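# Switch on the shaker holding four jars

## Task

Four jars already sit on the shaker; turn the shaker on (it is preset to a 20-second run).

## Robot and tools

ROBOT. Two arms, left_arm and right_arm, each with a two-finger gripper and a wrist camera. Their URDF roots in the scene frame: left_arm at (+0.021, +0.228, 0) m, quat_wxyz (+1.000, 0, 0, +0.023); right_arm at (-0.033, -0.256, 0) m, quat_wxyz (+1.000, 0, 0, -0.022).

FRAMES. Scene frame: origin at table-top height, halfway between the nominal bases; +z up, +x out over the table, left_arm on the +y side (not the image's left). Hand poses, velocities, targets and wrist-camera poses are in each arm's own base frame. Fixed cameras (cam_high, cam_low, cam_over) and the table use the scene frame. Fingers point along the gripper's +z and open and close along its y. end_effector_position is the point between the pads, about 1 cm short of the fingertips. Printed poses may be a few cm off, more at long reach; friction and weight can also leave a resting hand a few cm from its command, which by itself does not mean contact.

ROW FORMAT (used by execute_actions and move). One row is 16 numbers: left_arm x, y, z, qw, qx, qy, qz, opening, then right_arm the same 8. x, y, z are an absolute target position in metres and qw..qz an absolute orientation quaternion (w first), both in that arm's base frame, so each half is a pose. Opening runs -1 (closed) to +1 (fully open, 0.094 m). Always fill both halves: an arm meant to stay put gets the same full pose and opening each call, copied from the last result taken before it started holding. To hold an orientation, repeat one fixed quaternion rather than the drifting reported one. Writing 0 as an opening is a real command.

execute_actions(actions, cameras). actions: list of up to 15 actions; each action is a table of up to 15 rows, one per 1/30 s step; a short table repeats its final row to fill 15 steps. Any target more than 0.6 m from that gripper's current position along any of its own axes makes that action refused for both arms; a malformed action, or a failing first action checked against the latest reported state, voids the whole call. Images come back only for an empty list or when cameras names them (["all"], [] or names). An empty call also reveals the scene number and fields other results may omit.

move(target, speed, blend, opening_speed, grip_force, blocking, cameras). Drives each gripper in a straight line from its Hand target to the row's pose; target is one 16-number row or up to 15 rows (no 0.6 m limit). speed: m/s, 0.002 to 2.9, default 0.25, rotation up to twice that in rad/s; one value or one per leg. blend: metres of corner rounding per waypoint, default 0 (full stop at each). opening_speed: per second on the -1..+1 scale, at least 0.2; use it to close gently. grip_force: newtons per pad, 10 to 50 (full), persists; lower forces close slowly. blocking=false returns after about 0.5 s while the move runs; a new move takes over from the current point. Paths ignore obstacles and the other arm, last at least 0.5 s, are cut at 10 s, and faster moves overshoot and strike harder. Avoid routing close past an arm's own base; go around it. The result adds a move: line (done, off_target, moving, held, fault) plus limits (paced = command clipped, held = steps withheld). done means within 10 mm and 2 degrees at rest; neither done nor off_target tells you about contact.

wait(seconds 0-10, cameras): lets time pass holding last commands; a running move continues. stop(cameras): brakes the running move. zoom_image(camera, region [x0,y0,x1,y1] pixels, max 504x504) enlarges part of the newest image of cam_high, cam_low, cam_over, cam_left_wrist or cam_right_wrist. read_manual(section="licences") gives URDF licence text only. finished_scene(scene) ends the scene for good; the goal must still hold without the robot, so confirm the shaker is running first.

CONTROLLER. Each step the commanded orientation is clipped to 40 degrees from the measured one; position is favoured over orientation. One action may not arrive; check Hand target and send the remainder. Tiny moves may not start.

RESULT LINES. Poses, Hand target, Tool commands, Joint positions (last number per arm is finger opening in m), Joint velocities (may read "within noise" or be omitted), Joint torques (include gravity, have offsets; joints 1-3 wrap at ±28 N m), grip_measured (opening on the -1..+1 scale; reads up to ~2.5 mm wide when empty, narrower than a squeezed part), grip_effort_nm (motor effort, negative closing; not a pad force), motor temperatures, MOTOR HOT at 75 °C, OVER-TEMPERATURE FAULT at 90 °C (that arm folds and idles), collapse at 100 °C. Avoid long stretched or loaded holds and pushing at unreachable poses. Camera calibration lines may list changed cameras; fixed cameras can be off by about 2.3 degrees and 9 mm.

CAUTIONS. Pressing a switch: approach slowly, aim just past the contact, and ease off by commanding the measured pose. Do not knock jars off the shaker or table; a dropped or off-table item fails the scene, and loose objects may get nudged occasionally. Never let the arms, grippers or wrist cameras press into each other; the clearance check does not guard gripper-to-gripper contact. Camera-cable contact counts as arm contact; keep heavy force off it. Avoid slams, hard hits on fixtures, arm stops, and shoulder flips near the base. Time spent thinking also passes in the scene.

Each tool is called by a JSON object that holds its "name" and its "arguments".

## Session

{"name": "execute_actions", "arguments": {"actions": []}}

{"name": "zoom_image", "arguments": {"camera": "cam_over", "region": [170, 130, 460, 450]}}

{"name": "zoom_image", "arguments": {"camera": "cam_high", "region": [220, 70, 450, 310]}}

Scene clock: 0.00 s.
left_arm: end_effector_position=(+0.2993, -0.0142, +0.1980) grip_measured=+1.000 grip_effort_nm=n/a end_effector_quat_wxyz=(+0.265, +0.031, +0.957, -0.115) | right_arm: end_effector_position=(+0.3550, +0.0670, +0.2686) grip_measured=+1.000 grip_effort_nm=n/a end_effector_quat_wxyz=(+0.424, +0.203, +0.876, +0.111)
Joint positions: left_arm=[0.13 1.217 1.15 -0.995 0.303 0.116 0.094] | right_arm=[0.283 1.192 1.192 -0.68 0.199 0.644 0.094]
Joint velocities: within noise
Joint torques (N m): no reading
Motor temperatures (°C): left_arm=[16 17 19 21 19 20 18] | right_arm=[18 18 19 19 16 21 18]
Heat: left arm: 21 °C; right arm: 21 °C.
Hand target: left_arm +0.2962, -0.0155, +0.1985; +0.261, +0.032, +0.958, -0.117 | right_arm +0.3535, +0.0658, +0.2721; +0.426, +0.203, +0.874, +0.110
Tool commands: left_gripper/opening=+1.0 right_gripper/opening=+1.0
camera_calibration:
cam_left_wrist: T_world_to_cam=[[-0.0969945, -0.970776, 0.219511, -0.0309155], [-0.987966, 0.120609, 0.0968366, 0.299017], [-0.120482, -0.207477, -0.970792, 0.320962], [0, 0, 0, 1]] pos_world=[0.33109, 0.000516306, 0.289418]
cam_right_wrist: T_world_to_cam=[[-0.264304, -0.90491, -0.33359, 0.237061], [-0.928719, 0.33207, -0.164959, 0.366563], [0.260048, 0.266211, -0.928174, 0.242102], [0, 0, 0, 1]] pos_world=[0.340131, 0.0283445, 0.364262]

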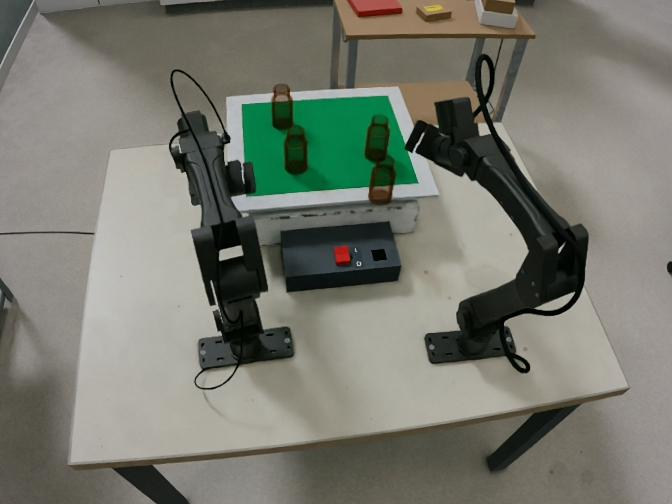

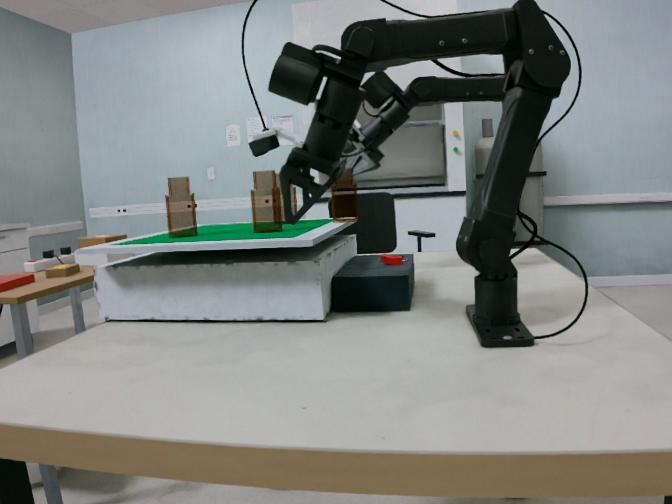

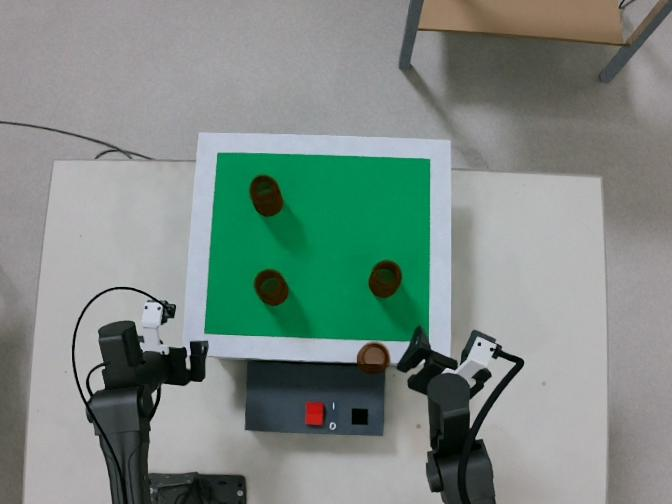

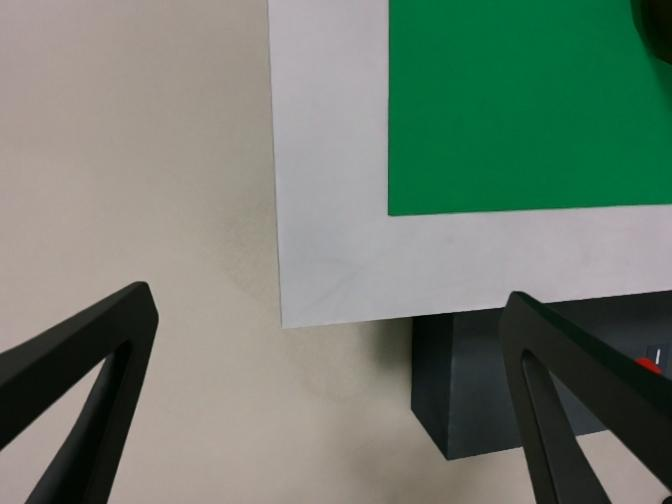

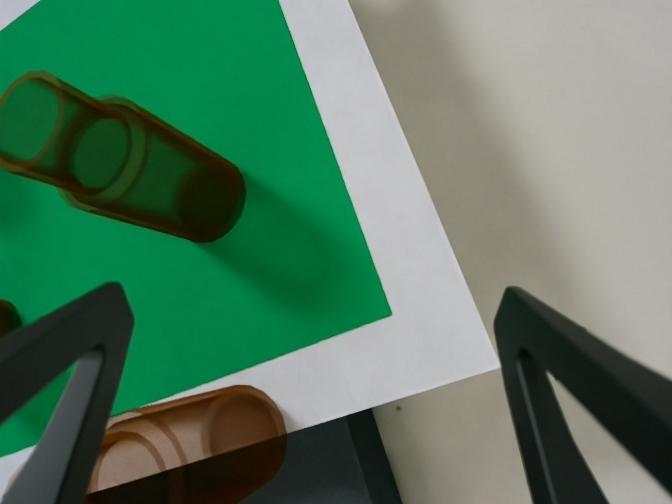

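Scaled by 1.575 from the camera's 672x504 image, which has a finer 960x720 frame.

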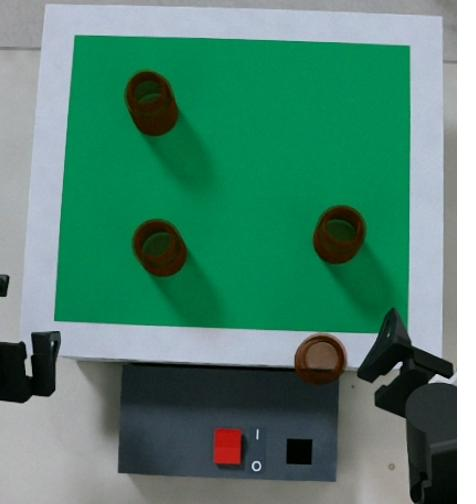

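Scaled by 2.100 from the camera's 672x504 image, which has a finer 960x720 frame.

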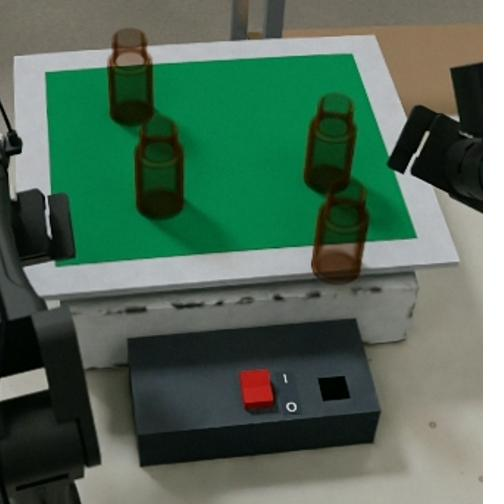

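{"name": "move", "arguments": {"target": [[0.2993,-0.0142,0.198,0.265,0.031,0.957,-0.115,1, 0.31,0.06,0.34,0.424,0.203,0.876,0.111,1],[0.2993,-0.0142,0.198,0.265,0.031,0.957,-0.115,1, 0.225,0.12,0.31,0.3736,-0.2,0.902,0.0828,1]], "speed": 0.15, "blend": [0.02,0], "cameras": ["cam_high","cam_over","cam_right_wrist"]}}

Scene clock: 6.93 s.
left_arm: end_effector_position=(+0.2995, -0.0142, +0.1981) grip_measured=+1.000 grip_effort_nm=-0.03 end_effector_quat_wxyz=(+0.265, +0.031, +0.957, -0.114) | right_arm: end_effector_position=(+0.2320, +0.1208, +0.3182) grip_measured=+1.000 grip_effort_nm=0.00 end_effector_quat_wxyz=(+0.386, -0.191, +0.899, +0.085)
Joint positions: left_arm=[0.13 1.217 1.15 -0.994 0.303 0.116 0.094] | right_arm=[0.527 1 1.397 -1.158 0.074 0.077 0.094]
Joint torques (N m): left_arm=[0.01 -3.43 7.95 1.05 0.18 0] | right_arm=[0.7 -2 4.68 1.84 -0.05 -0.11]
Heat: left arm: 22 °C; right arm: 21 °C.
Hand target: left_arm +0.2993, -0.0142, +0.1980; +0.265, +0.031, +0.957, -0.115 | right_arm +0.2252, +0.1200, +0.3101; +0.374, -0.200, +0.902, +0.083
Off the commanded pose: left_arm 0.000 m, 0 deg | right_arm 0.011 m, 2 deg.
move: off_target (right_arm)
camera_calibration:
cam_right_wrist: T_world_to_cam=[[0.410313, -0.911412, 0.0311685, -0.00194079], [-0.90102, -0.410435, -0.140377, 0.318203], [0.140734, 0.029515, -0.989607, 0.381524], [0, 0, 0, 1]] pos_world=[0.23381, 0.117572, 0.422287]
Images, in order (width x height): cam_high 672x504, cam_over 672x504, cam_right_wrist 672x504.

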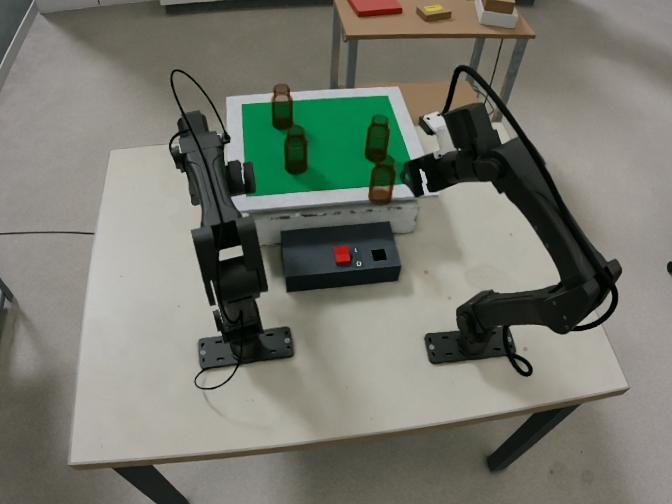

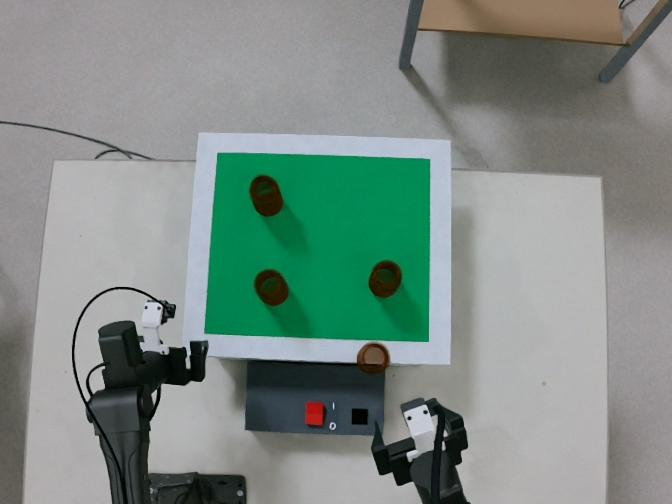

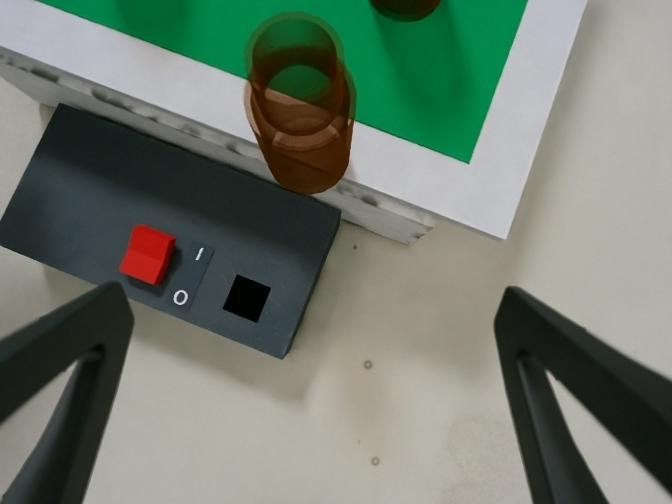

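{"name": "move", "arguments": {"target": [[0.2993,-0.0142,0.198,0.265,0.031,0.957,-0.115,1, 0.271,0.143,0.255,0.3736,-0.2,0.902,0.0828,1],[0.2993,-0.0142,0.198,0.265,0.031,0.957,-0.115,1, 0.320,0.166,0.194,0.3736,-0.2,0.902,0.0828,1]], "speed": [0.12,0.06], "blend": [0.005,0], "cameras": ["cam_over","cam_right_wrist","cam_high"]}}

Scene clock: 10.53 s.
left_arm: end_effector_position=(+0.2995, -0.0142, +0.1981) grip_measured=+1.000 grip_effort_nm=-0.03 end_effector_quat_wxyz=(+0.265, +0.031, +0.957, -0.114) | right_arm: end_effector_position=(+0.3192, +0.1678, +0.2013) grip_measured=+1.000 grip_effort_nm=0.00 end_effector_quat_wxyz=(+0.377, -0.199, +0.901, +0.084)
Joint positions: left_arm=[0.13 1.217 1.15 -0.994 0.303 0.116 0.094] | right_arm=[0.506 1.224 1.025 -0.579 0.049 0.05 0.094]
Joint torques (N m): left_arm=[-0.03 -3.38 7.91 1.07 0.2 0.02] | right_arm=[-0.81 -3.96 5.97 2.23 -0.08 -0.1]
Heat: left arm: 22 °C; right arm: 22 °C.
Hand target: left_arm +0.2993, -0.0142, +0.1980; +0.265, +0.031, +0.957, -0.115 | right_arm +0.3199, +0.1659, +0.1940; +0.373, -0.200, +0.902, +0.083
Off the commanded pose: left_arm 0.000 m, 0 deg | right_arm 0.008 m, 0 deg.
move: done
camera_calibration:
cam_right_wrist: T_world_to_cam=[[0.424406, -0.904805, 0.0347422, 0.00243092], [-0.896832, -0.425335, -0.121586, 0.397028], [0.124789, 0.0204439, -0.991973, 0.259333], [0, 0, 0, 1]] pos_world=[0.322674, 0.165768, 0.30544]
Images, in order (width x height): cam_high 672x504, cam_over 672x504, cam_right_wrist 672x504.

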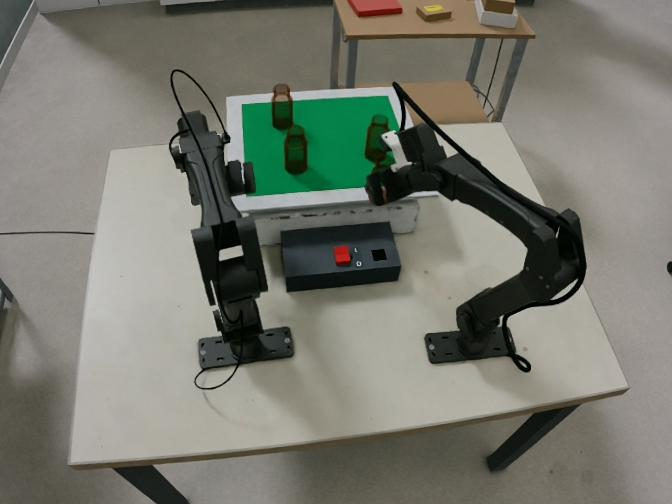

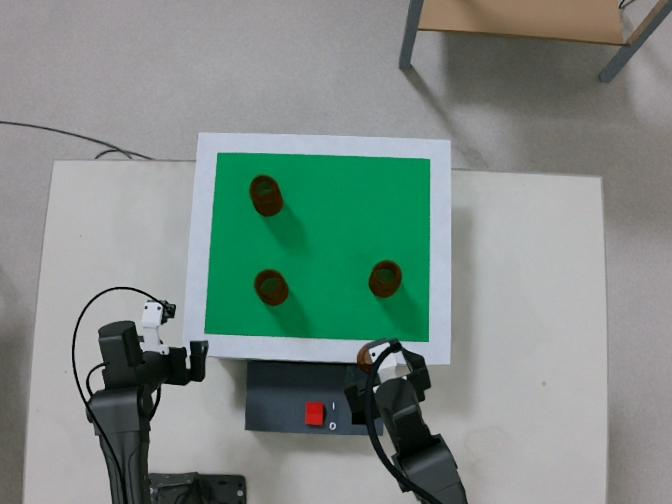

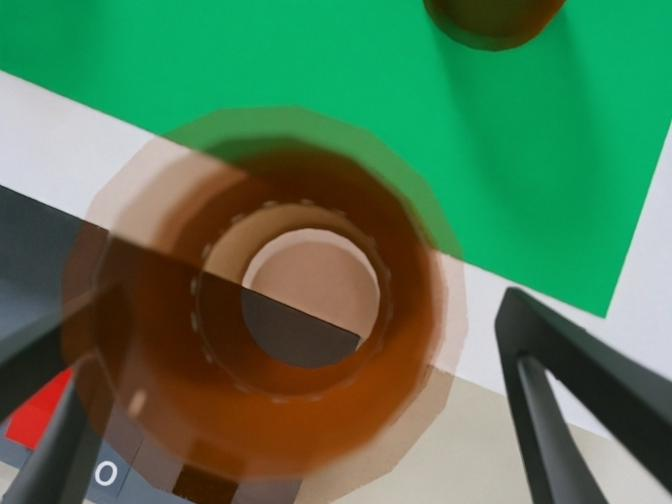

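{"name": "move", "arguments": {"target": [0.2993,-0.0142,0.198,0.265,0.031,0.957,-0.115,1, 0.320,0.166,0.194,0.3736,-0.2,0.902,0.0828,0.0], "opening_speed": 0.25, "grip_force": 20}}

{"name": "move", "arguments": {"target": [[0.2993,-0.0142,0.198,0.265,0.031,0.957,-0.115,1, 0.320,0.167,0.33,0.3736,-0.2,0.902,0.0828,0.0],[0.2993,-0.0142,0.198,0.265,0.031,0.957,-0.115,1, 0.5,0.229,0.33,0.3818,-0.0644,0.9216,0.0267,0.0]], "speed": [0.08,0.12], "grip_force": 30, "blend": [0.02,0], "cameras": ["all"]}}

Scene clock: 15.30 s.
left_arm: end_effector_position=(+0.2995, -0.0142, +0.1981) grip_measured=+1.000 grip_effort_nm=-0.03 end_effector_quat_wxyz=(+0.265, +0.031, +0.957, -0.114) | right_arm: end_effector_position=(+0.3190, +0.1685, +0.2013) grip_measured=+0.175 grip_effort_nm=-0.47 end_effector_quat_wxyz=(+0.377, -0.200, +0.900, +0.086)
Joint positions: left_arm=[0.13 1.217 1.15 -0.994 0.303 0.116 0.094] | right_arm=[0.506 1.224 1.025 -0.579 0.045 0.049 0.055]
Joint torques (N m): left_arm=[0.01 -3.41 8.02 1.06 0.21 0.01] | right_arm=[-0.83 -3.96 5.96 2.24 -0.04 -0.09]
Heat: left arm: 22 °C; right arm: 22 °C.
Hand target: left_arm +0.2993, -0.0142, +0.1980; +0.265, +0.031, +0.957, -0.115 | right_arm +0.3198, +0.1659, +0.1940; +0.373, -0.200, +0.902, +0.083
Off the commanded pose: left_arm 0.000 m, 0 deg | right_arm 0.008 m, 1 deg.
grip_force (N): 20, 20
move: done

Scene clock: 19.43 s.
left_arm: end_effector_position=(+0.2995, -0.0142, +0.1981) grip_measured=+1.000 grip_effort_nm=-0.03 end_effector_quat_wxyz=(+0.265, +0.031, +0.957, -0.114) | right_arm: end_effector_position=(+0.4975, +0.2270, +0.3192) grip_measured=+0.164 grip_effort_nm=-0.66 end_effector_quat_wxyz=(+0.390, -0.073, +0.917, +0.033)
Joint positions: left_arm=[0.13 1.217 1.15 -0.994 0.303 0.116 0.094] | right_arm=[0.506 2.291 2.83 -1.334 0.243 0.247 0.055]
Joint torques (N m): left_arm=[-0.03 -3.4 8.01 1.07 0.21 0.03] | right_arm=[0.55 -12.14 9.16 2.07 0.24 0.06]
Heat: left arm: 22 °C; right arm: 23 °C.
Hand target: left_arm +0.2993, -0.0142, +0.1980; +0.265, +0.031, +0.957, -0.115 | right_arm +0.4993, +0.2286, +0.3295; +0.407, -0.066, +0.910, +0.036
Off the commanded pose: left_arm 0.000 m, 0 deg | right_arm 0.011 m, 2 deg.
elbow stopped short (right arm): the move would have taken joint 3 (elbow) straighter than the controller allows.
grip_force (N): 30, 30
move: off_target (right_arm)
camera_calibration:
cam_left_wrist: T_world_to_cam=[[-0.0971609, -0.970797, 0.219345, -0.0308238], [-0.988034, 0.120608, 0.096137, 0.299335], [-0.119784, -0.20738, -0.970899, 0.320872], [0, 0, 0, 1]] pos_world=[0.331194, 0.000516746, 0.289519]
cam_right_wrist: T_world_to_cam=[[0.162922, -0.986122, 0.0319384, 0.125637], [-0.97709, -0.165754, -0.133497, 0.581131], [0.136938, -0.009457, -0.990534, 0.353082], [0, 0, 0, 1]] pos_world=[0.498998, 0.223557, 0.423307]

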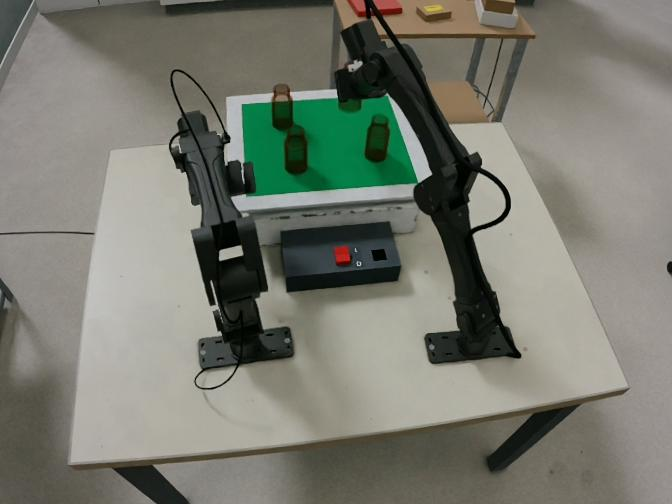

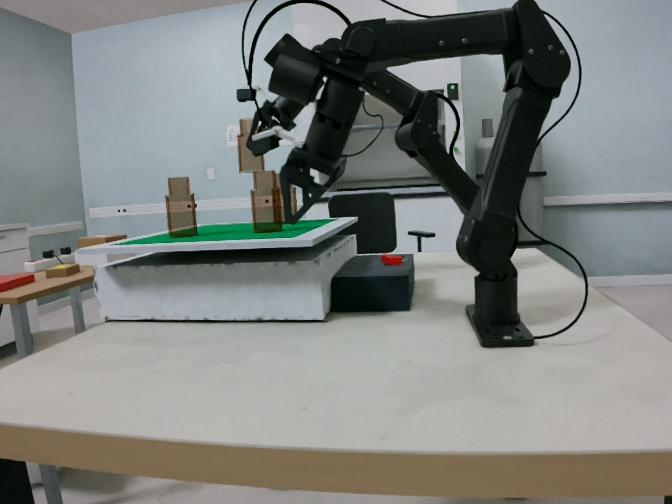

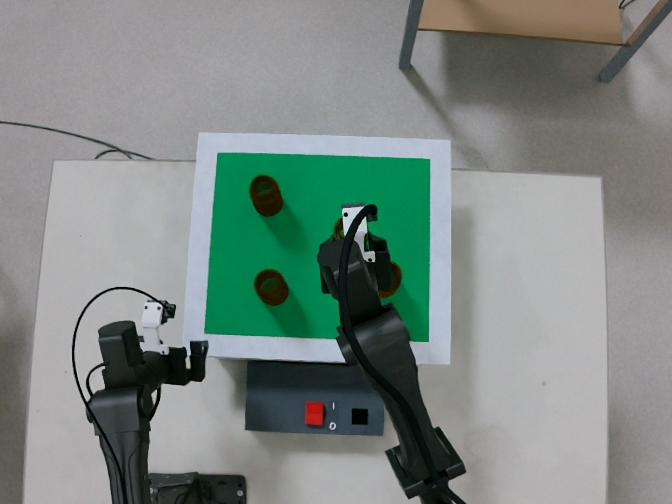

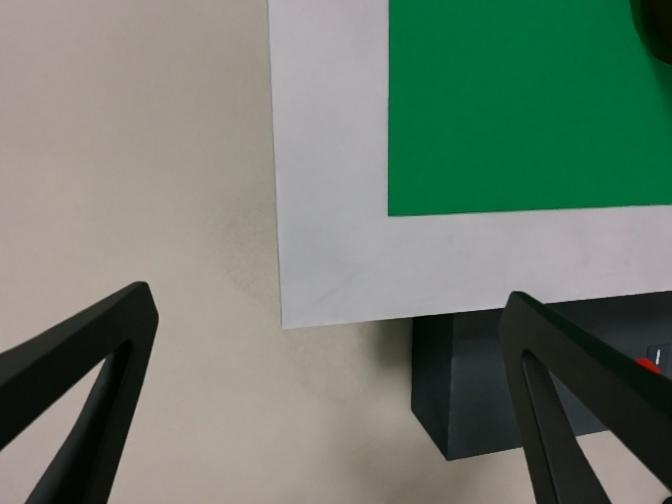

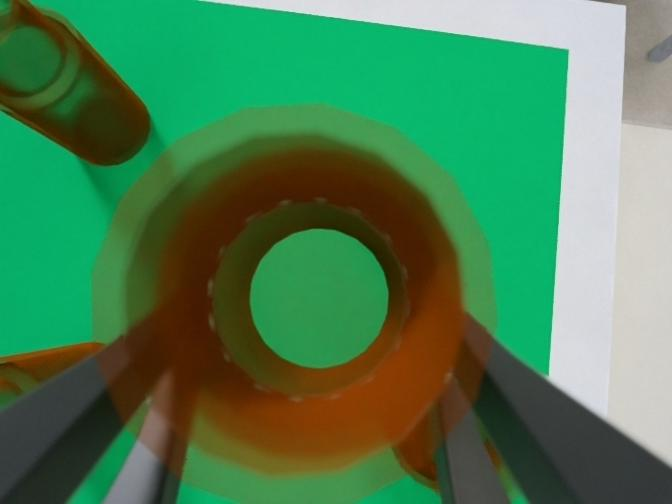

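{"name": "move", "arguments": {"target": [[0.2993,-0.0142,0.198,0.265,0.031,0.957,-0.115,1, 0.497,0.242,0.325,0.3825,-0.0242,0.9236,0.01,0.0],[0.2993,-0.0142,0.198,0.265,0.031,0.957,-0.115,1, 0.497,0.242,0.265,0.4225,-0.0237,0.906,0.0111,0.0]], "speed": 0.08, "blend": [0.01,0], "cameras": ["cam_high","cam_low","cam_over","cam_right_wrist"]}}

{"name": "zoom_image", "arguments": {"camera": "cam_high", "region": [250, 40, 450, 200]}}

Scene clock: 23.20 s.
left_arm: end_effector_position=(+0.2995, -0.0142, +0.1981) grip_measured=+1.000 grip_effort_nm=-0.03 end_effector_quat_wxyz=(+0.265, +0.031, +0.957, -0.114) | right_arm: end_effector_position=(+0.4970, +0.2405, +0.2462) grip_measured=+0.164 grip_effort_nm=-0.66 end_effector_quat_wxyz=(+0.396, -0.027, +0.918, +0.005)
Joint positions: left_arm=[0.13 1.217 1.15 -0.994 0.303 0.116 0.094] | right_arm=[0.568 2.067 2.113 -0.876 0.374 0.364 0.055]
Joint torques (N m): left_arm=[0.01 -3.44 7.99 1.07 0.2 0] | right_arm=[0.79 -15.64 5.97 2.41 0.33 -0.09]
Heat: left arm: 22 °C; right arm: 23 °C.
Hand target: left_arm +0.2993, -0.0142, +0.1980; +0.265, +0.031, +0.957, -0.115 | right_arm +0.4965, +0.2417, +0.2651; +0.422, -0.023, +0.906, +0.011
Off the commanded pose: left_arm 0.000 m, 0 deg | right_arm 0.019 m, 3 deg.
elbow stopped short (right arm): the move would have taken joint 3 (elbow) straighter than the controller allows.
grip_force (N): 30, 30
move: off_target (right_arm)
camera_calibration:
cam_right_wrist: T_world_to_cam=[[0.0551479, -0.99734, 0.0476669, 0.193739], [-0.988023, -0.0613986, -0.141562, 0.555518], [0.144113, -0.0392891, -0.988781, 0.284168], [0, 0, 0, 1]] pos_world=[0.497229, 0.238497, 0.350385]
Images, in order (width x height): cam_high 672x504, cam_low 672x504, cam_over 672x504, cam_right_wrist 672x504.

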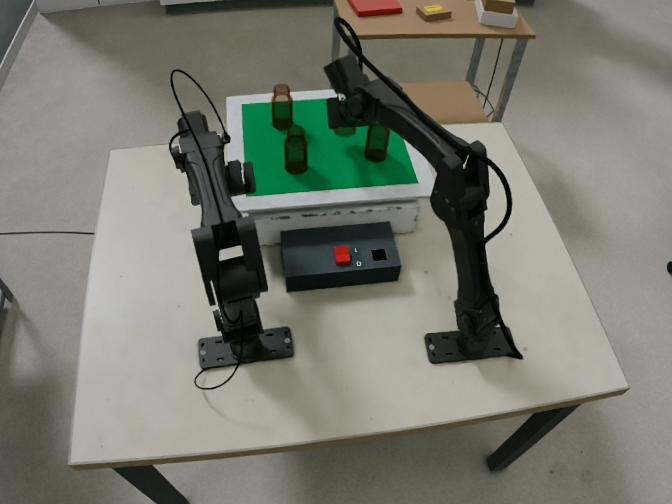

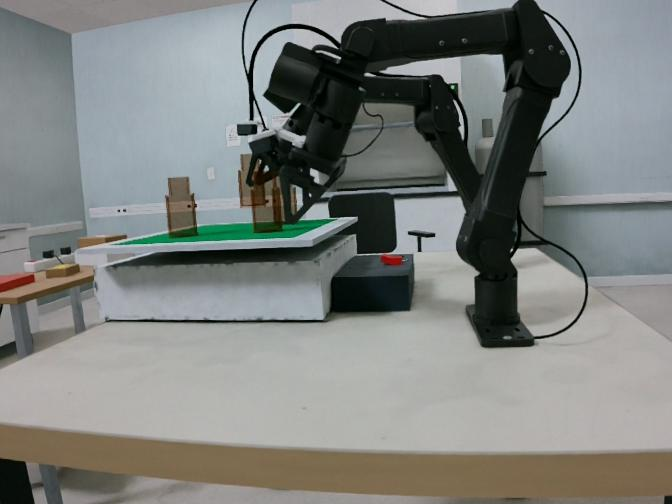

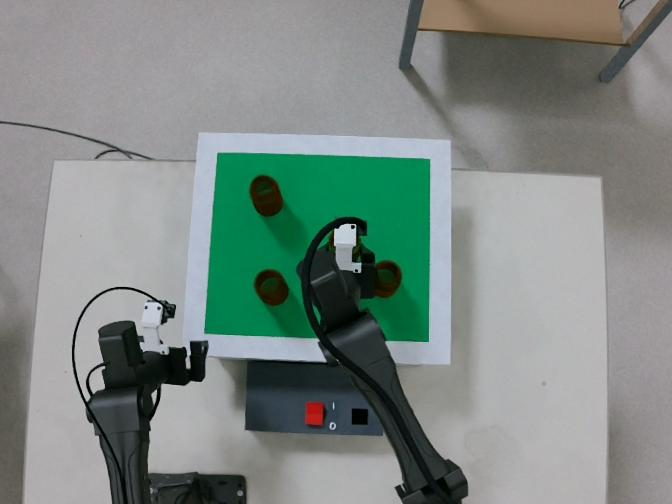

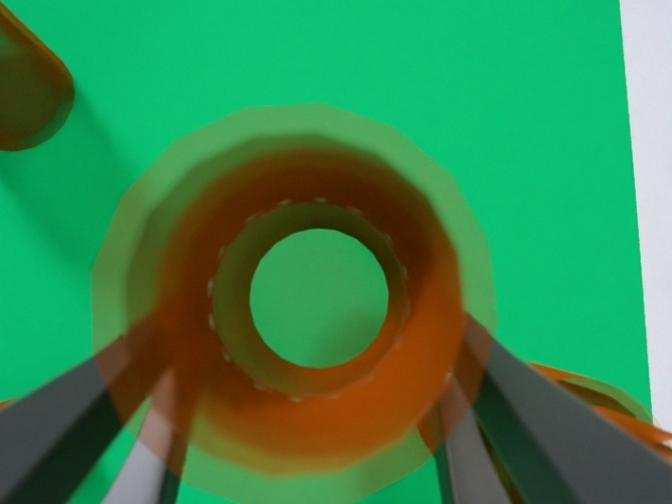

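Scaled by 2.520 from the camera's 672x504 image, which has a finer 960x720 frame.

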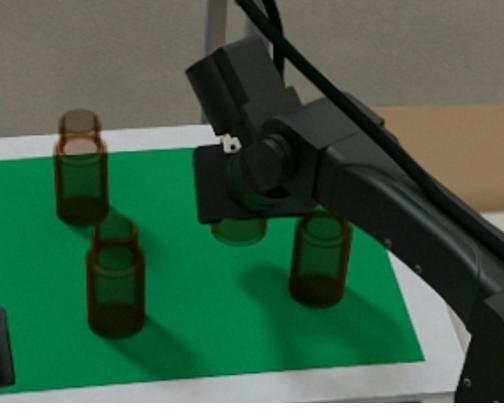

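{"name": "move", "arguments": {"target": [[0.2993,-0.0142,0.198,0.265,0.031,0.957,-0.115,1, 0.494,0.262,0.275,0.4225,-0.0237,0.906,0.0111,0.0]], "speed": 0.06, "cameras": ["cam_high","cam_over","cam_right_wrist"]}}

{"name": "zoom_image", "arguments": {"camera": "cam_over", "region": [240, 160, 440, 350]}}

{"name": "zoom_image", "arguments": {"camera": "cam_high", "region": [250, 40, 450, 200]}}

Scene clock: 26.23 s.
left_arm: end_effector_position=(+0.2995, -0.0142, +0.1981) grip_measured=+1.000 grip_effort_nm=-0.03 end_effector_quat_wxyz=(+0.265, +0.031, +0.957, -0.114) | right_arm: end_effector_position=(+0.4884, +0.2602, +0.2617) grip_measured=+0.164 grip_effort_nm=-0.66 end_effector_quat_wxyz=(+0.405, -0.034, +0.914, +0.009)
Joint positions: left_arm=[0.13 1.217 1.15 -0.994 0.303 0.116 0.094] | right_arm=[0.615 2.088 2.197 -0.927 0.401 0.38 0.055]
Joint torques (N m): left_arm=[-0.03 -3.43 8.01 1.06 0.21 0.01] | right_arm=[0.34 -11.67 11.07 2.01 0.36 0.07]
Motor temperatures (°C): left_arm=[16 18 20 22 19 20 18] | right_arm=[18 20 20 24 16 21 19]
Heat: left arm: 22 °C; right arm: 24 °C.
Hand target: left_arm +0.2993, -0.0142, +0.1980; +0.265, +0.031, +0.957, -0.115 | right_arm +0.4934, +0.2618, +0.2748; +0.423, -0.024, +0.906, +0.012
Off the commanded pose: left_arm 0.000 m, 0 deg | right_arm 0.015 m, 3 deg.
grip_force (N): 30, 30
move: off_target (right_arm)
camera_calibration:
cam_right_wrist: T_world_to_cam=[[0.0715168, -0.996304, 0.0475857, 0.204879], [-0.98376, -0.0783298, -0.161497, 0.557982], [0.164628, -0.0352631, -0.985725, 0.289701], [0, 0, 0, 1]] pos_world=[0.486575, 0.258044, 0.365928]
Images, in order (width x height): cam_high 672x504, cam_over 672x504, cam_right_wrist 672x504.

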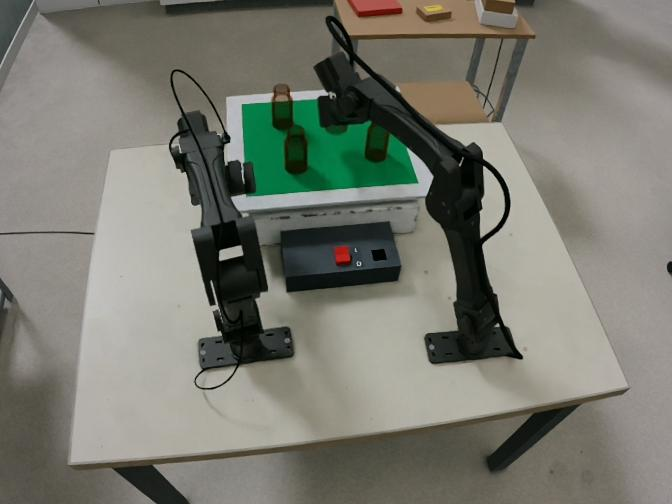

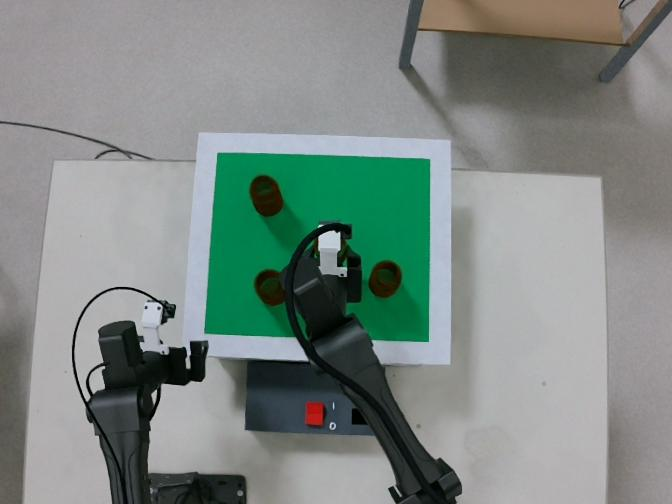

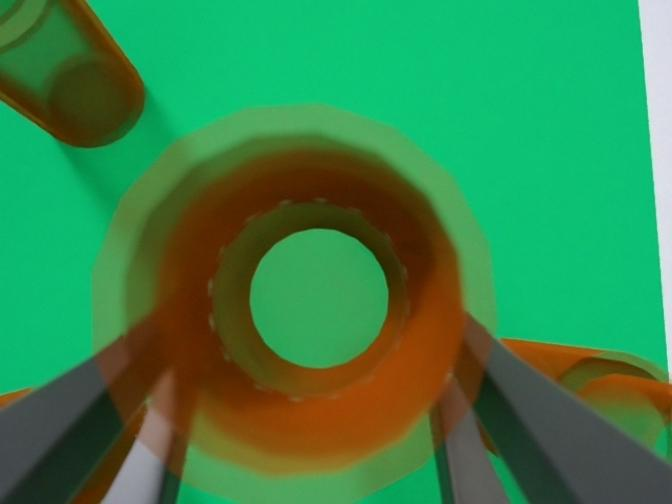

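Scaled by 2.520 from the camera's 672x504 image, which has a finer 960x720 frame.

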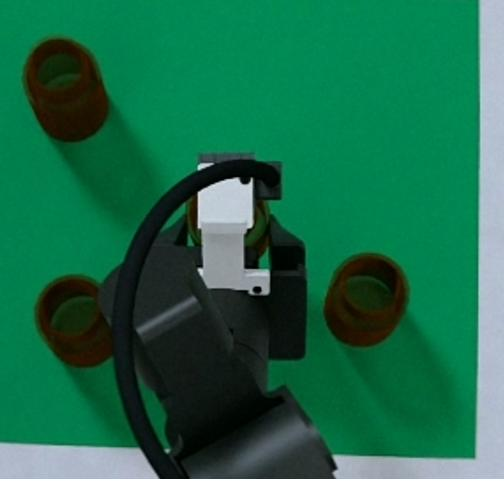

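Scaled by 2.520 from the camera's 672x504 image, which has a finer 960x720 frame.

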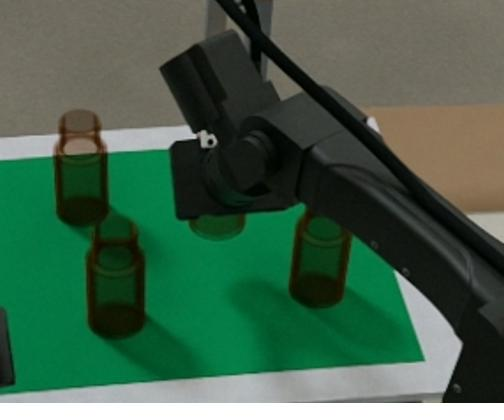

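{"name": "move", "arguments": {"target": [[0.2993,-0.0142,0.198,0.265,0.031,0.957,-0.115,1, 0.496,0.261,0.240,0.4225,-0.0237,0.906,0.0111,0.0]], "speed": 0.05, "cameras": ["cam_low","cam_over","cam_high"]}}

{"name": "zoom_image", "arguments": {"camera": "cam_over", "region": [240, 160, 440, 350]}}

{"name": "zoom_image", "arguments": {"camera": "cam_high", "region": [250, 40, 450, 200]}}

{"name": "zoom_image", "arguments": {"camera": "cam_low", "region": [200, 120, 340, 250]}}

Scene clock: 28.57 s.
left_arm: end_effector_position=(+0.2995, -0.0142, +0.1981) grip_measured=+1.000 grip_effort_nm=-0.03 end_effector_quat_wxyz=(+0.265, +0.031, +0.957, -0.114) | right_arm: end_effector_position=(+0.4935, +0.2636, +0.2195) grip_measured=+0.164 grip_effort_nm=-0.66 end_effector_quat_wxyz=(+0.395, -0.037, +0.918, +0.002)
Joint positions: left_arm=[0.13 1.217 1.15 -0.994 0.303 0.116 0.094] | right_arm=[0.615 2.088 2.039 -0.795 0.402 0.38 0.055]
Joint torques (N m): left_arm=[-0.06 -3.48 7.97 1.07 0.2 0.01] | right_arm=[-0.09 -16.14 6.2 2.39 0.33 0.04]
Heat: left arm: 22 °C; right arm: 24 °C.
Hand target: left_arm +0.2993, -0.0142, +0.1980; +0.265, +0.031, +0.957, -0.115 | right_arm +0.4955, +0.2609, +0.2399; +0.422, -0.023, +0.906, +0.011
Off the commanded pose: left_arm 0.000 m, 0 deg | right_arm 0.021 m, 4 deg.
grip_force (N): 30, 30
move: off_target (right_arm)
Images, in order (width x height): cam_high 672x504, cam_low 672x504, cam_over 672x504.

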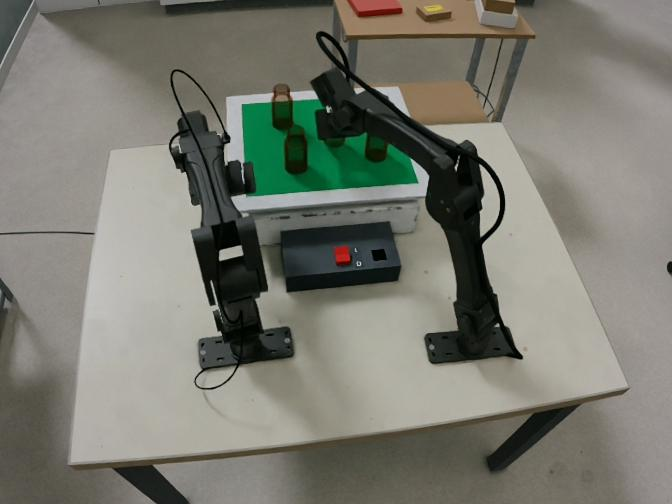

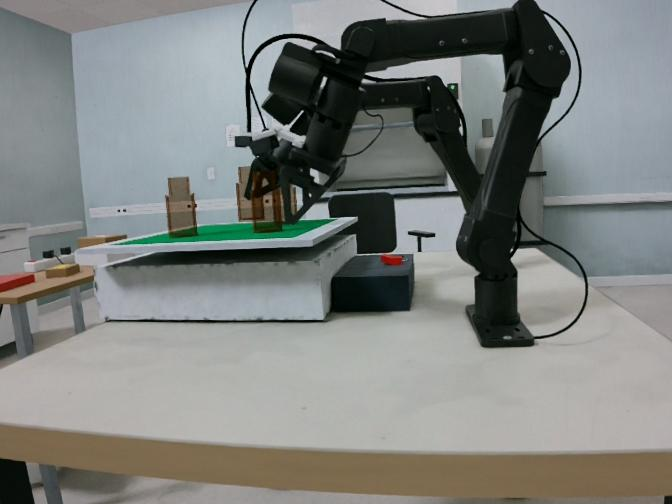

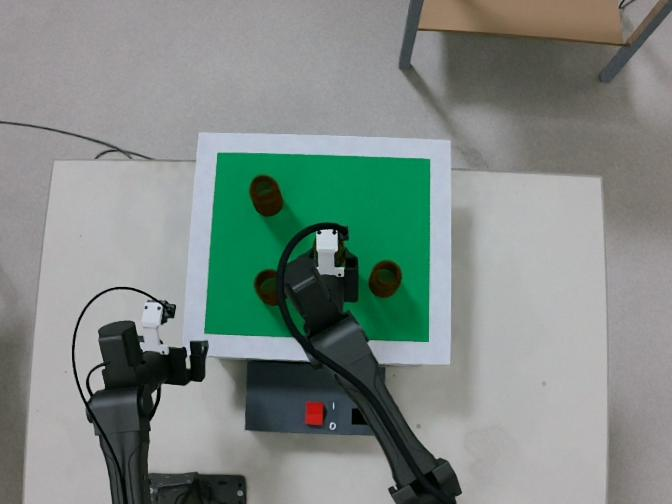

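Scaled by 2.520 from the camera's 672x504 image, which has a finer 960x720 frame.

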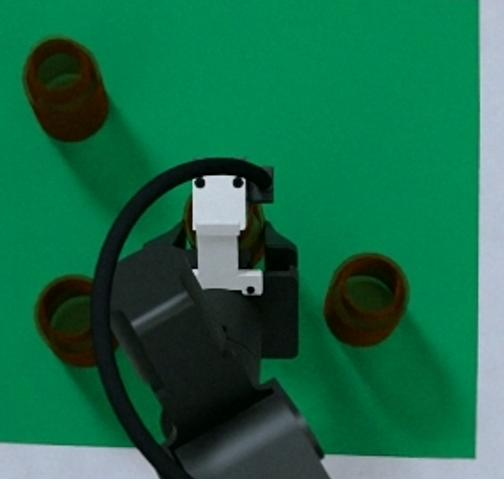

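Scaled by 2.520 from the camera's 672x504 image, which has a finer 960x720 frame.

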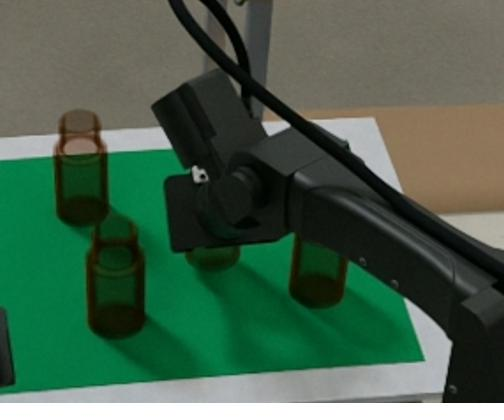

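Scaled by 3.600 from the camera's 672x504 image, which has a finer 960x720 frame.

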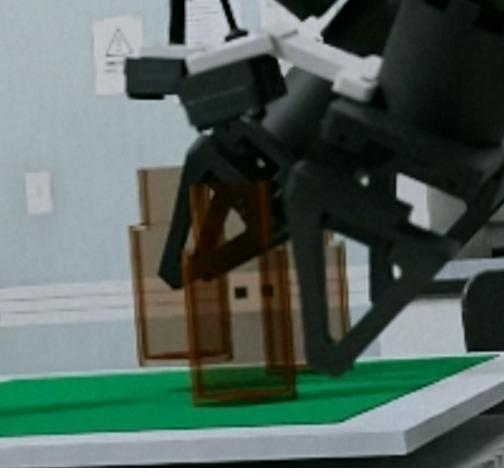

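{"name": "move", "arguments": {"target": [[0.2993,-0.0142,0.198,0.265,0.031,0.957,-0.115,1, 0.496,0.259,0.232,0.4180,-0.0237,0.9081,0.0111,0.0]], "speed": 0.03}}

{"name": "move", "arguments": {"target": [[0.2993,-0.0142,0.198,0.265,0.031,0.957,-0.115,1, 0.496,0.258,0.227,0.4180,-0.0237,0.9081,0.0111,0.0]], "speed": 0.03}}

{"name": "move", "arguments": {"target": [[0.2993,-0.0142,0.198,0.265,0.031,0.957,-0.115,1, 0.496,0.258,0.223,0.4180,-0.0237,0.9081,0.0111,0.0]], "speed": 0.03, "cameras": ["cam_low"]}}

{"name": "zoom_image", "arguments": {"camera": "cam_low", "region": [200, 120, 340, 250]}}

Scene clock: 30.37 s.
left_arm: end_effector_position=(+0.2995, -0.0142, +0.1981) grip_measured=+1.000 grip_effort_nm=-0.03 end_effector_quat_wxyz=(+0.265, +0.031, +0.957, -0.114) | right_arm: end_effector_position=(+0.4928, +0.2631, +0.2096) grip_measured=+0.164 grip_effort_nm=-0.66 end_effector_quat_wxyz=(+0.390, -0.038, +0.920, -0.001)
Joint positions: left_arm=[0.13 1.217 1.15 -0.994 0.303 0.116 0.094] | right_arm=[0.615 2.088 2.007 -0.776 0.402 0.38 0.055]
Joint torques (N m): left_arm=[-0.01 -3.44 8.02 1.06 0.2 0.03] | right_arm=[-0.58 -16.66 6.13 2.36 0.25 0.04]
Heat: left arm: 22 °C; right arm: 24 °C.
Hand target: left_arm +0.2993, -0.0142, +0.1980; +0.265, +0.031, +0.957, -0.115 | right_arm +0.4954, +0.2588, +0.2319; +0.417, -0.024, +0.909, +0.011
Off the commanded pose: left_arm 0.000 m, 0 deg | right_arm 0.023 m, 4 deg.
grip_force (N): 30, 30
move: off_target (right_arm)

Scene clock: 31.13 s.
left_arm: end_effector_position=(+0.2995, -0.0142, +0.1981) grip_measured=+1.000 grip_effort_nm=-0.03 end_effector_quat_wxyz=(+0.265, +0.031, +0.957, -0.114) | right_arm: end_effector_position=(+0.4928, +0.2630, +0.2050) grip_measured=+0.164 grip_effort_nm=-0.66 end_effector_quat_wxyz=(+0.391, -0.038, +0.920, +0.000)
Joint positions: left_arm=[0.13 1.217 1.15 -0.994 0.303 0.116 0.094] | right_arm=[0.615 2.083 1.979 -0.751 0.402 0.38 0.055]
Joint torques (N m): left_arm=[-0.02 -3.48 8.02 1.06 0.21 0] | right_arm=[-0.76 -16.73 5.96 2.37 0.24 0.02]
Heat: left arm: 22 °C; right arm: 24 °C.
Hand target: left_arm +0.2993, -0.0142, +0.1980; +0.265, +0.031, +0.957, -0.115 | right_arm +0.4956, +0.2579, +0.2268; +0.417, -0.024, +0.908, +0.011
Off the commanded pose: left_arm 0.000 m, 0 deg | right_arm 0.023 m, 4 deg.
grip_force (N): 30, 30
move: off_target (right_arm)

Scene clock: 31.87 s.
left_arm: end_effector_position=(+0.2995, -0.0142, +0.1981) grip_measured=+1.000 grip_effort_nm=-0.03 end_effector_quat_wxyz=(+0.265, +0.031, +0.957, -0.114) | right_arm: end_effector_position=(+0.4927, +0.2629, +0.2048) grip_measured=+0.164 grip_effort_nm=-0.66 end_effector_quat_wxyz=(+0.394, -0.037, +0.918, +0.002)
Joint positions: left_arm=[0.13 1.217 1.15 -0.994 0.303 0.116 0.094] | right_arm=[0.615 2.075 1.962 -0.734 0.402 0.38 0.055]
Joint torques (N m): left_arm=[0.03 -3.41 7.95 1.06 0.2 -0.01] | right_arm=[-0.76 -16.13 5.79 2.38 0.24 0.02]
Heat: left arm: 22 °C; right arm: 24 °C.
Hand target: left_arm +0.2993, -0.0142, +0.1980; +0.265, +0.031, +0.957, -0.115 | right_arm +0.4956, +0.2579, +0.2230; +0.417, -0.024, +0.908, +0.011
Off the commanded pose: left_arm 0.000 m, 0 deg | right_arm 0.019 m, 4 deg.
grip_force (N): 30, 30
move: off_target (right_arm)
Images, in order (width x height): cam_low 672x504.

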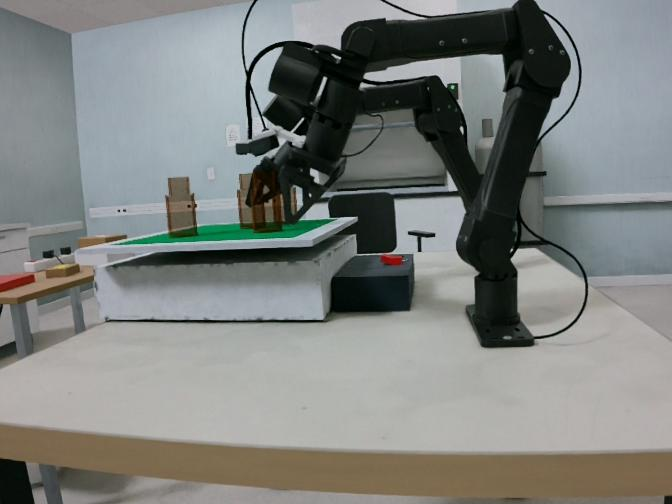

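Scaled by 3.600 from the camera's 672x504 image, which has a finer 960x720 frame.

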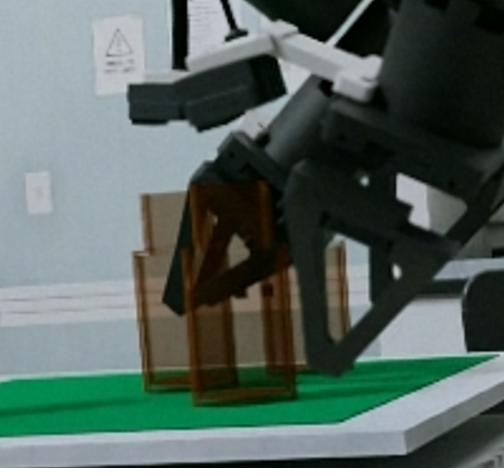

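{"name": "move", "arguments": {"target": [0.2993,-0.0142,0.198,0.265,0.031,0.957,-0.115,1, 0.496,0.258,0.223,0.4180,-0.0237,0.9081,0.0111,0.4], "opening_speed": 0.25, "cameras": ["cam_over","cam_low","cam_right_wrist","cam_high"]}}

Scene clock: 34.40 s.
left_arm: end_effector_position=(+0.2995, -0.0142, +0.1981) grip_measured=+1.000 grip_effort_nm=-0.03 end_effector_quat_wxyz=(+0.265, +0.031, +0.957, -0.114) | right_arm: end_effector_position=(+0.4970, +0.2647, +0.2091) grip_measured=+0.398 grip_effort_nm=0.12 end_effector_quat_wxyz=(+0.404, -0.033, +0.914, +0.008)
Joint positions: left_arm=[0.13 1.217 1.15 -0.994 0.303 0.116 0.094] | right_arm=[0.613 2.075 1.962 -0.707 0.402 0.38 0.066]
Joint torques (N m): left_arm=[-0.08 -3.37 7.98 1.05 0.19 0] | right_arm=[-0.59 -16.1 5.9 2.1 0.23 0.02]
Heat: left arm: 22 °C; right arm: 24 °C.
Hand target: left_arm +0.2993, -0.0142, +0.1980; +0.265, +0.031, +0.957, -0.115 | right_arm +0.4960, +0.2580, +0.2228; +0.418, -0.024, +0.908, +0.011
Off the commanded pose: left_arm 0.000 m, 0 deg | right_arm 0.015 m, 2 deg.
grip_force (N): 30, 30
move: off_target (right_arm)
camera_calibration:
cam_right_wrist: T_world_to_cam=[[0.0683455, -0.996482, 0.0485022, 0.212696], [-0.984128, -0.0753192, -0.160684, 0.557431], [0.163772, -0.0367503, -0.985813, 0.237344], [0, 0, 0, 1]] pos_world=[0.495176, 0.262656, 0.313231]
Images, in order (width x height): cam_high 672x504, cam_low 672x504, cam_over 672x504, cam_right_wrist 672x504.

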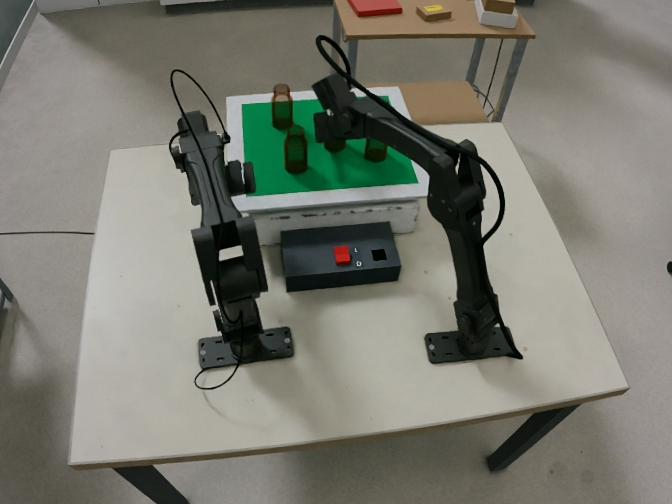

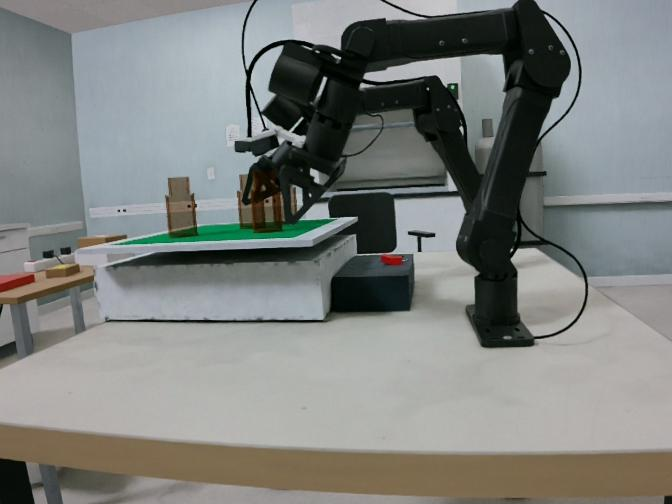

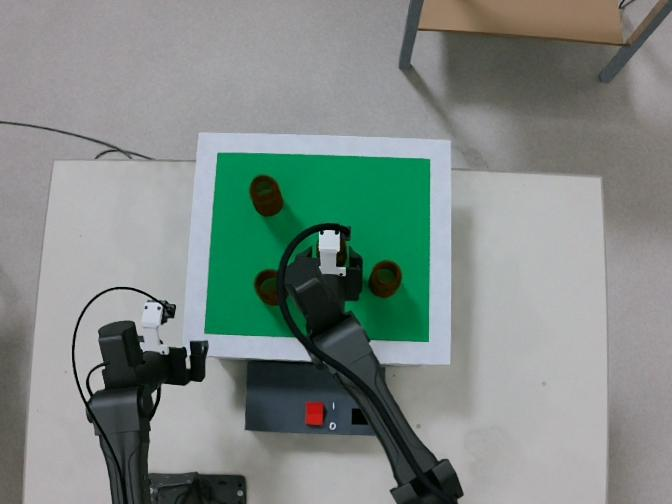

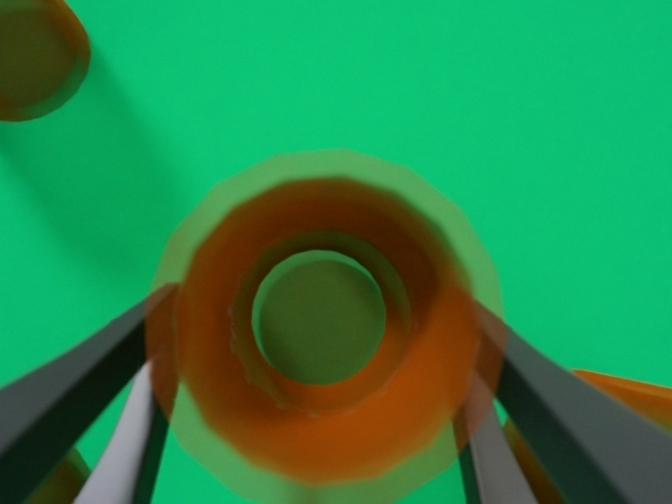

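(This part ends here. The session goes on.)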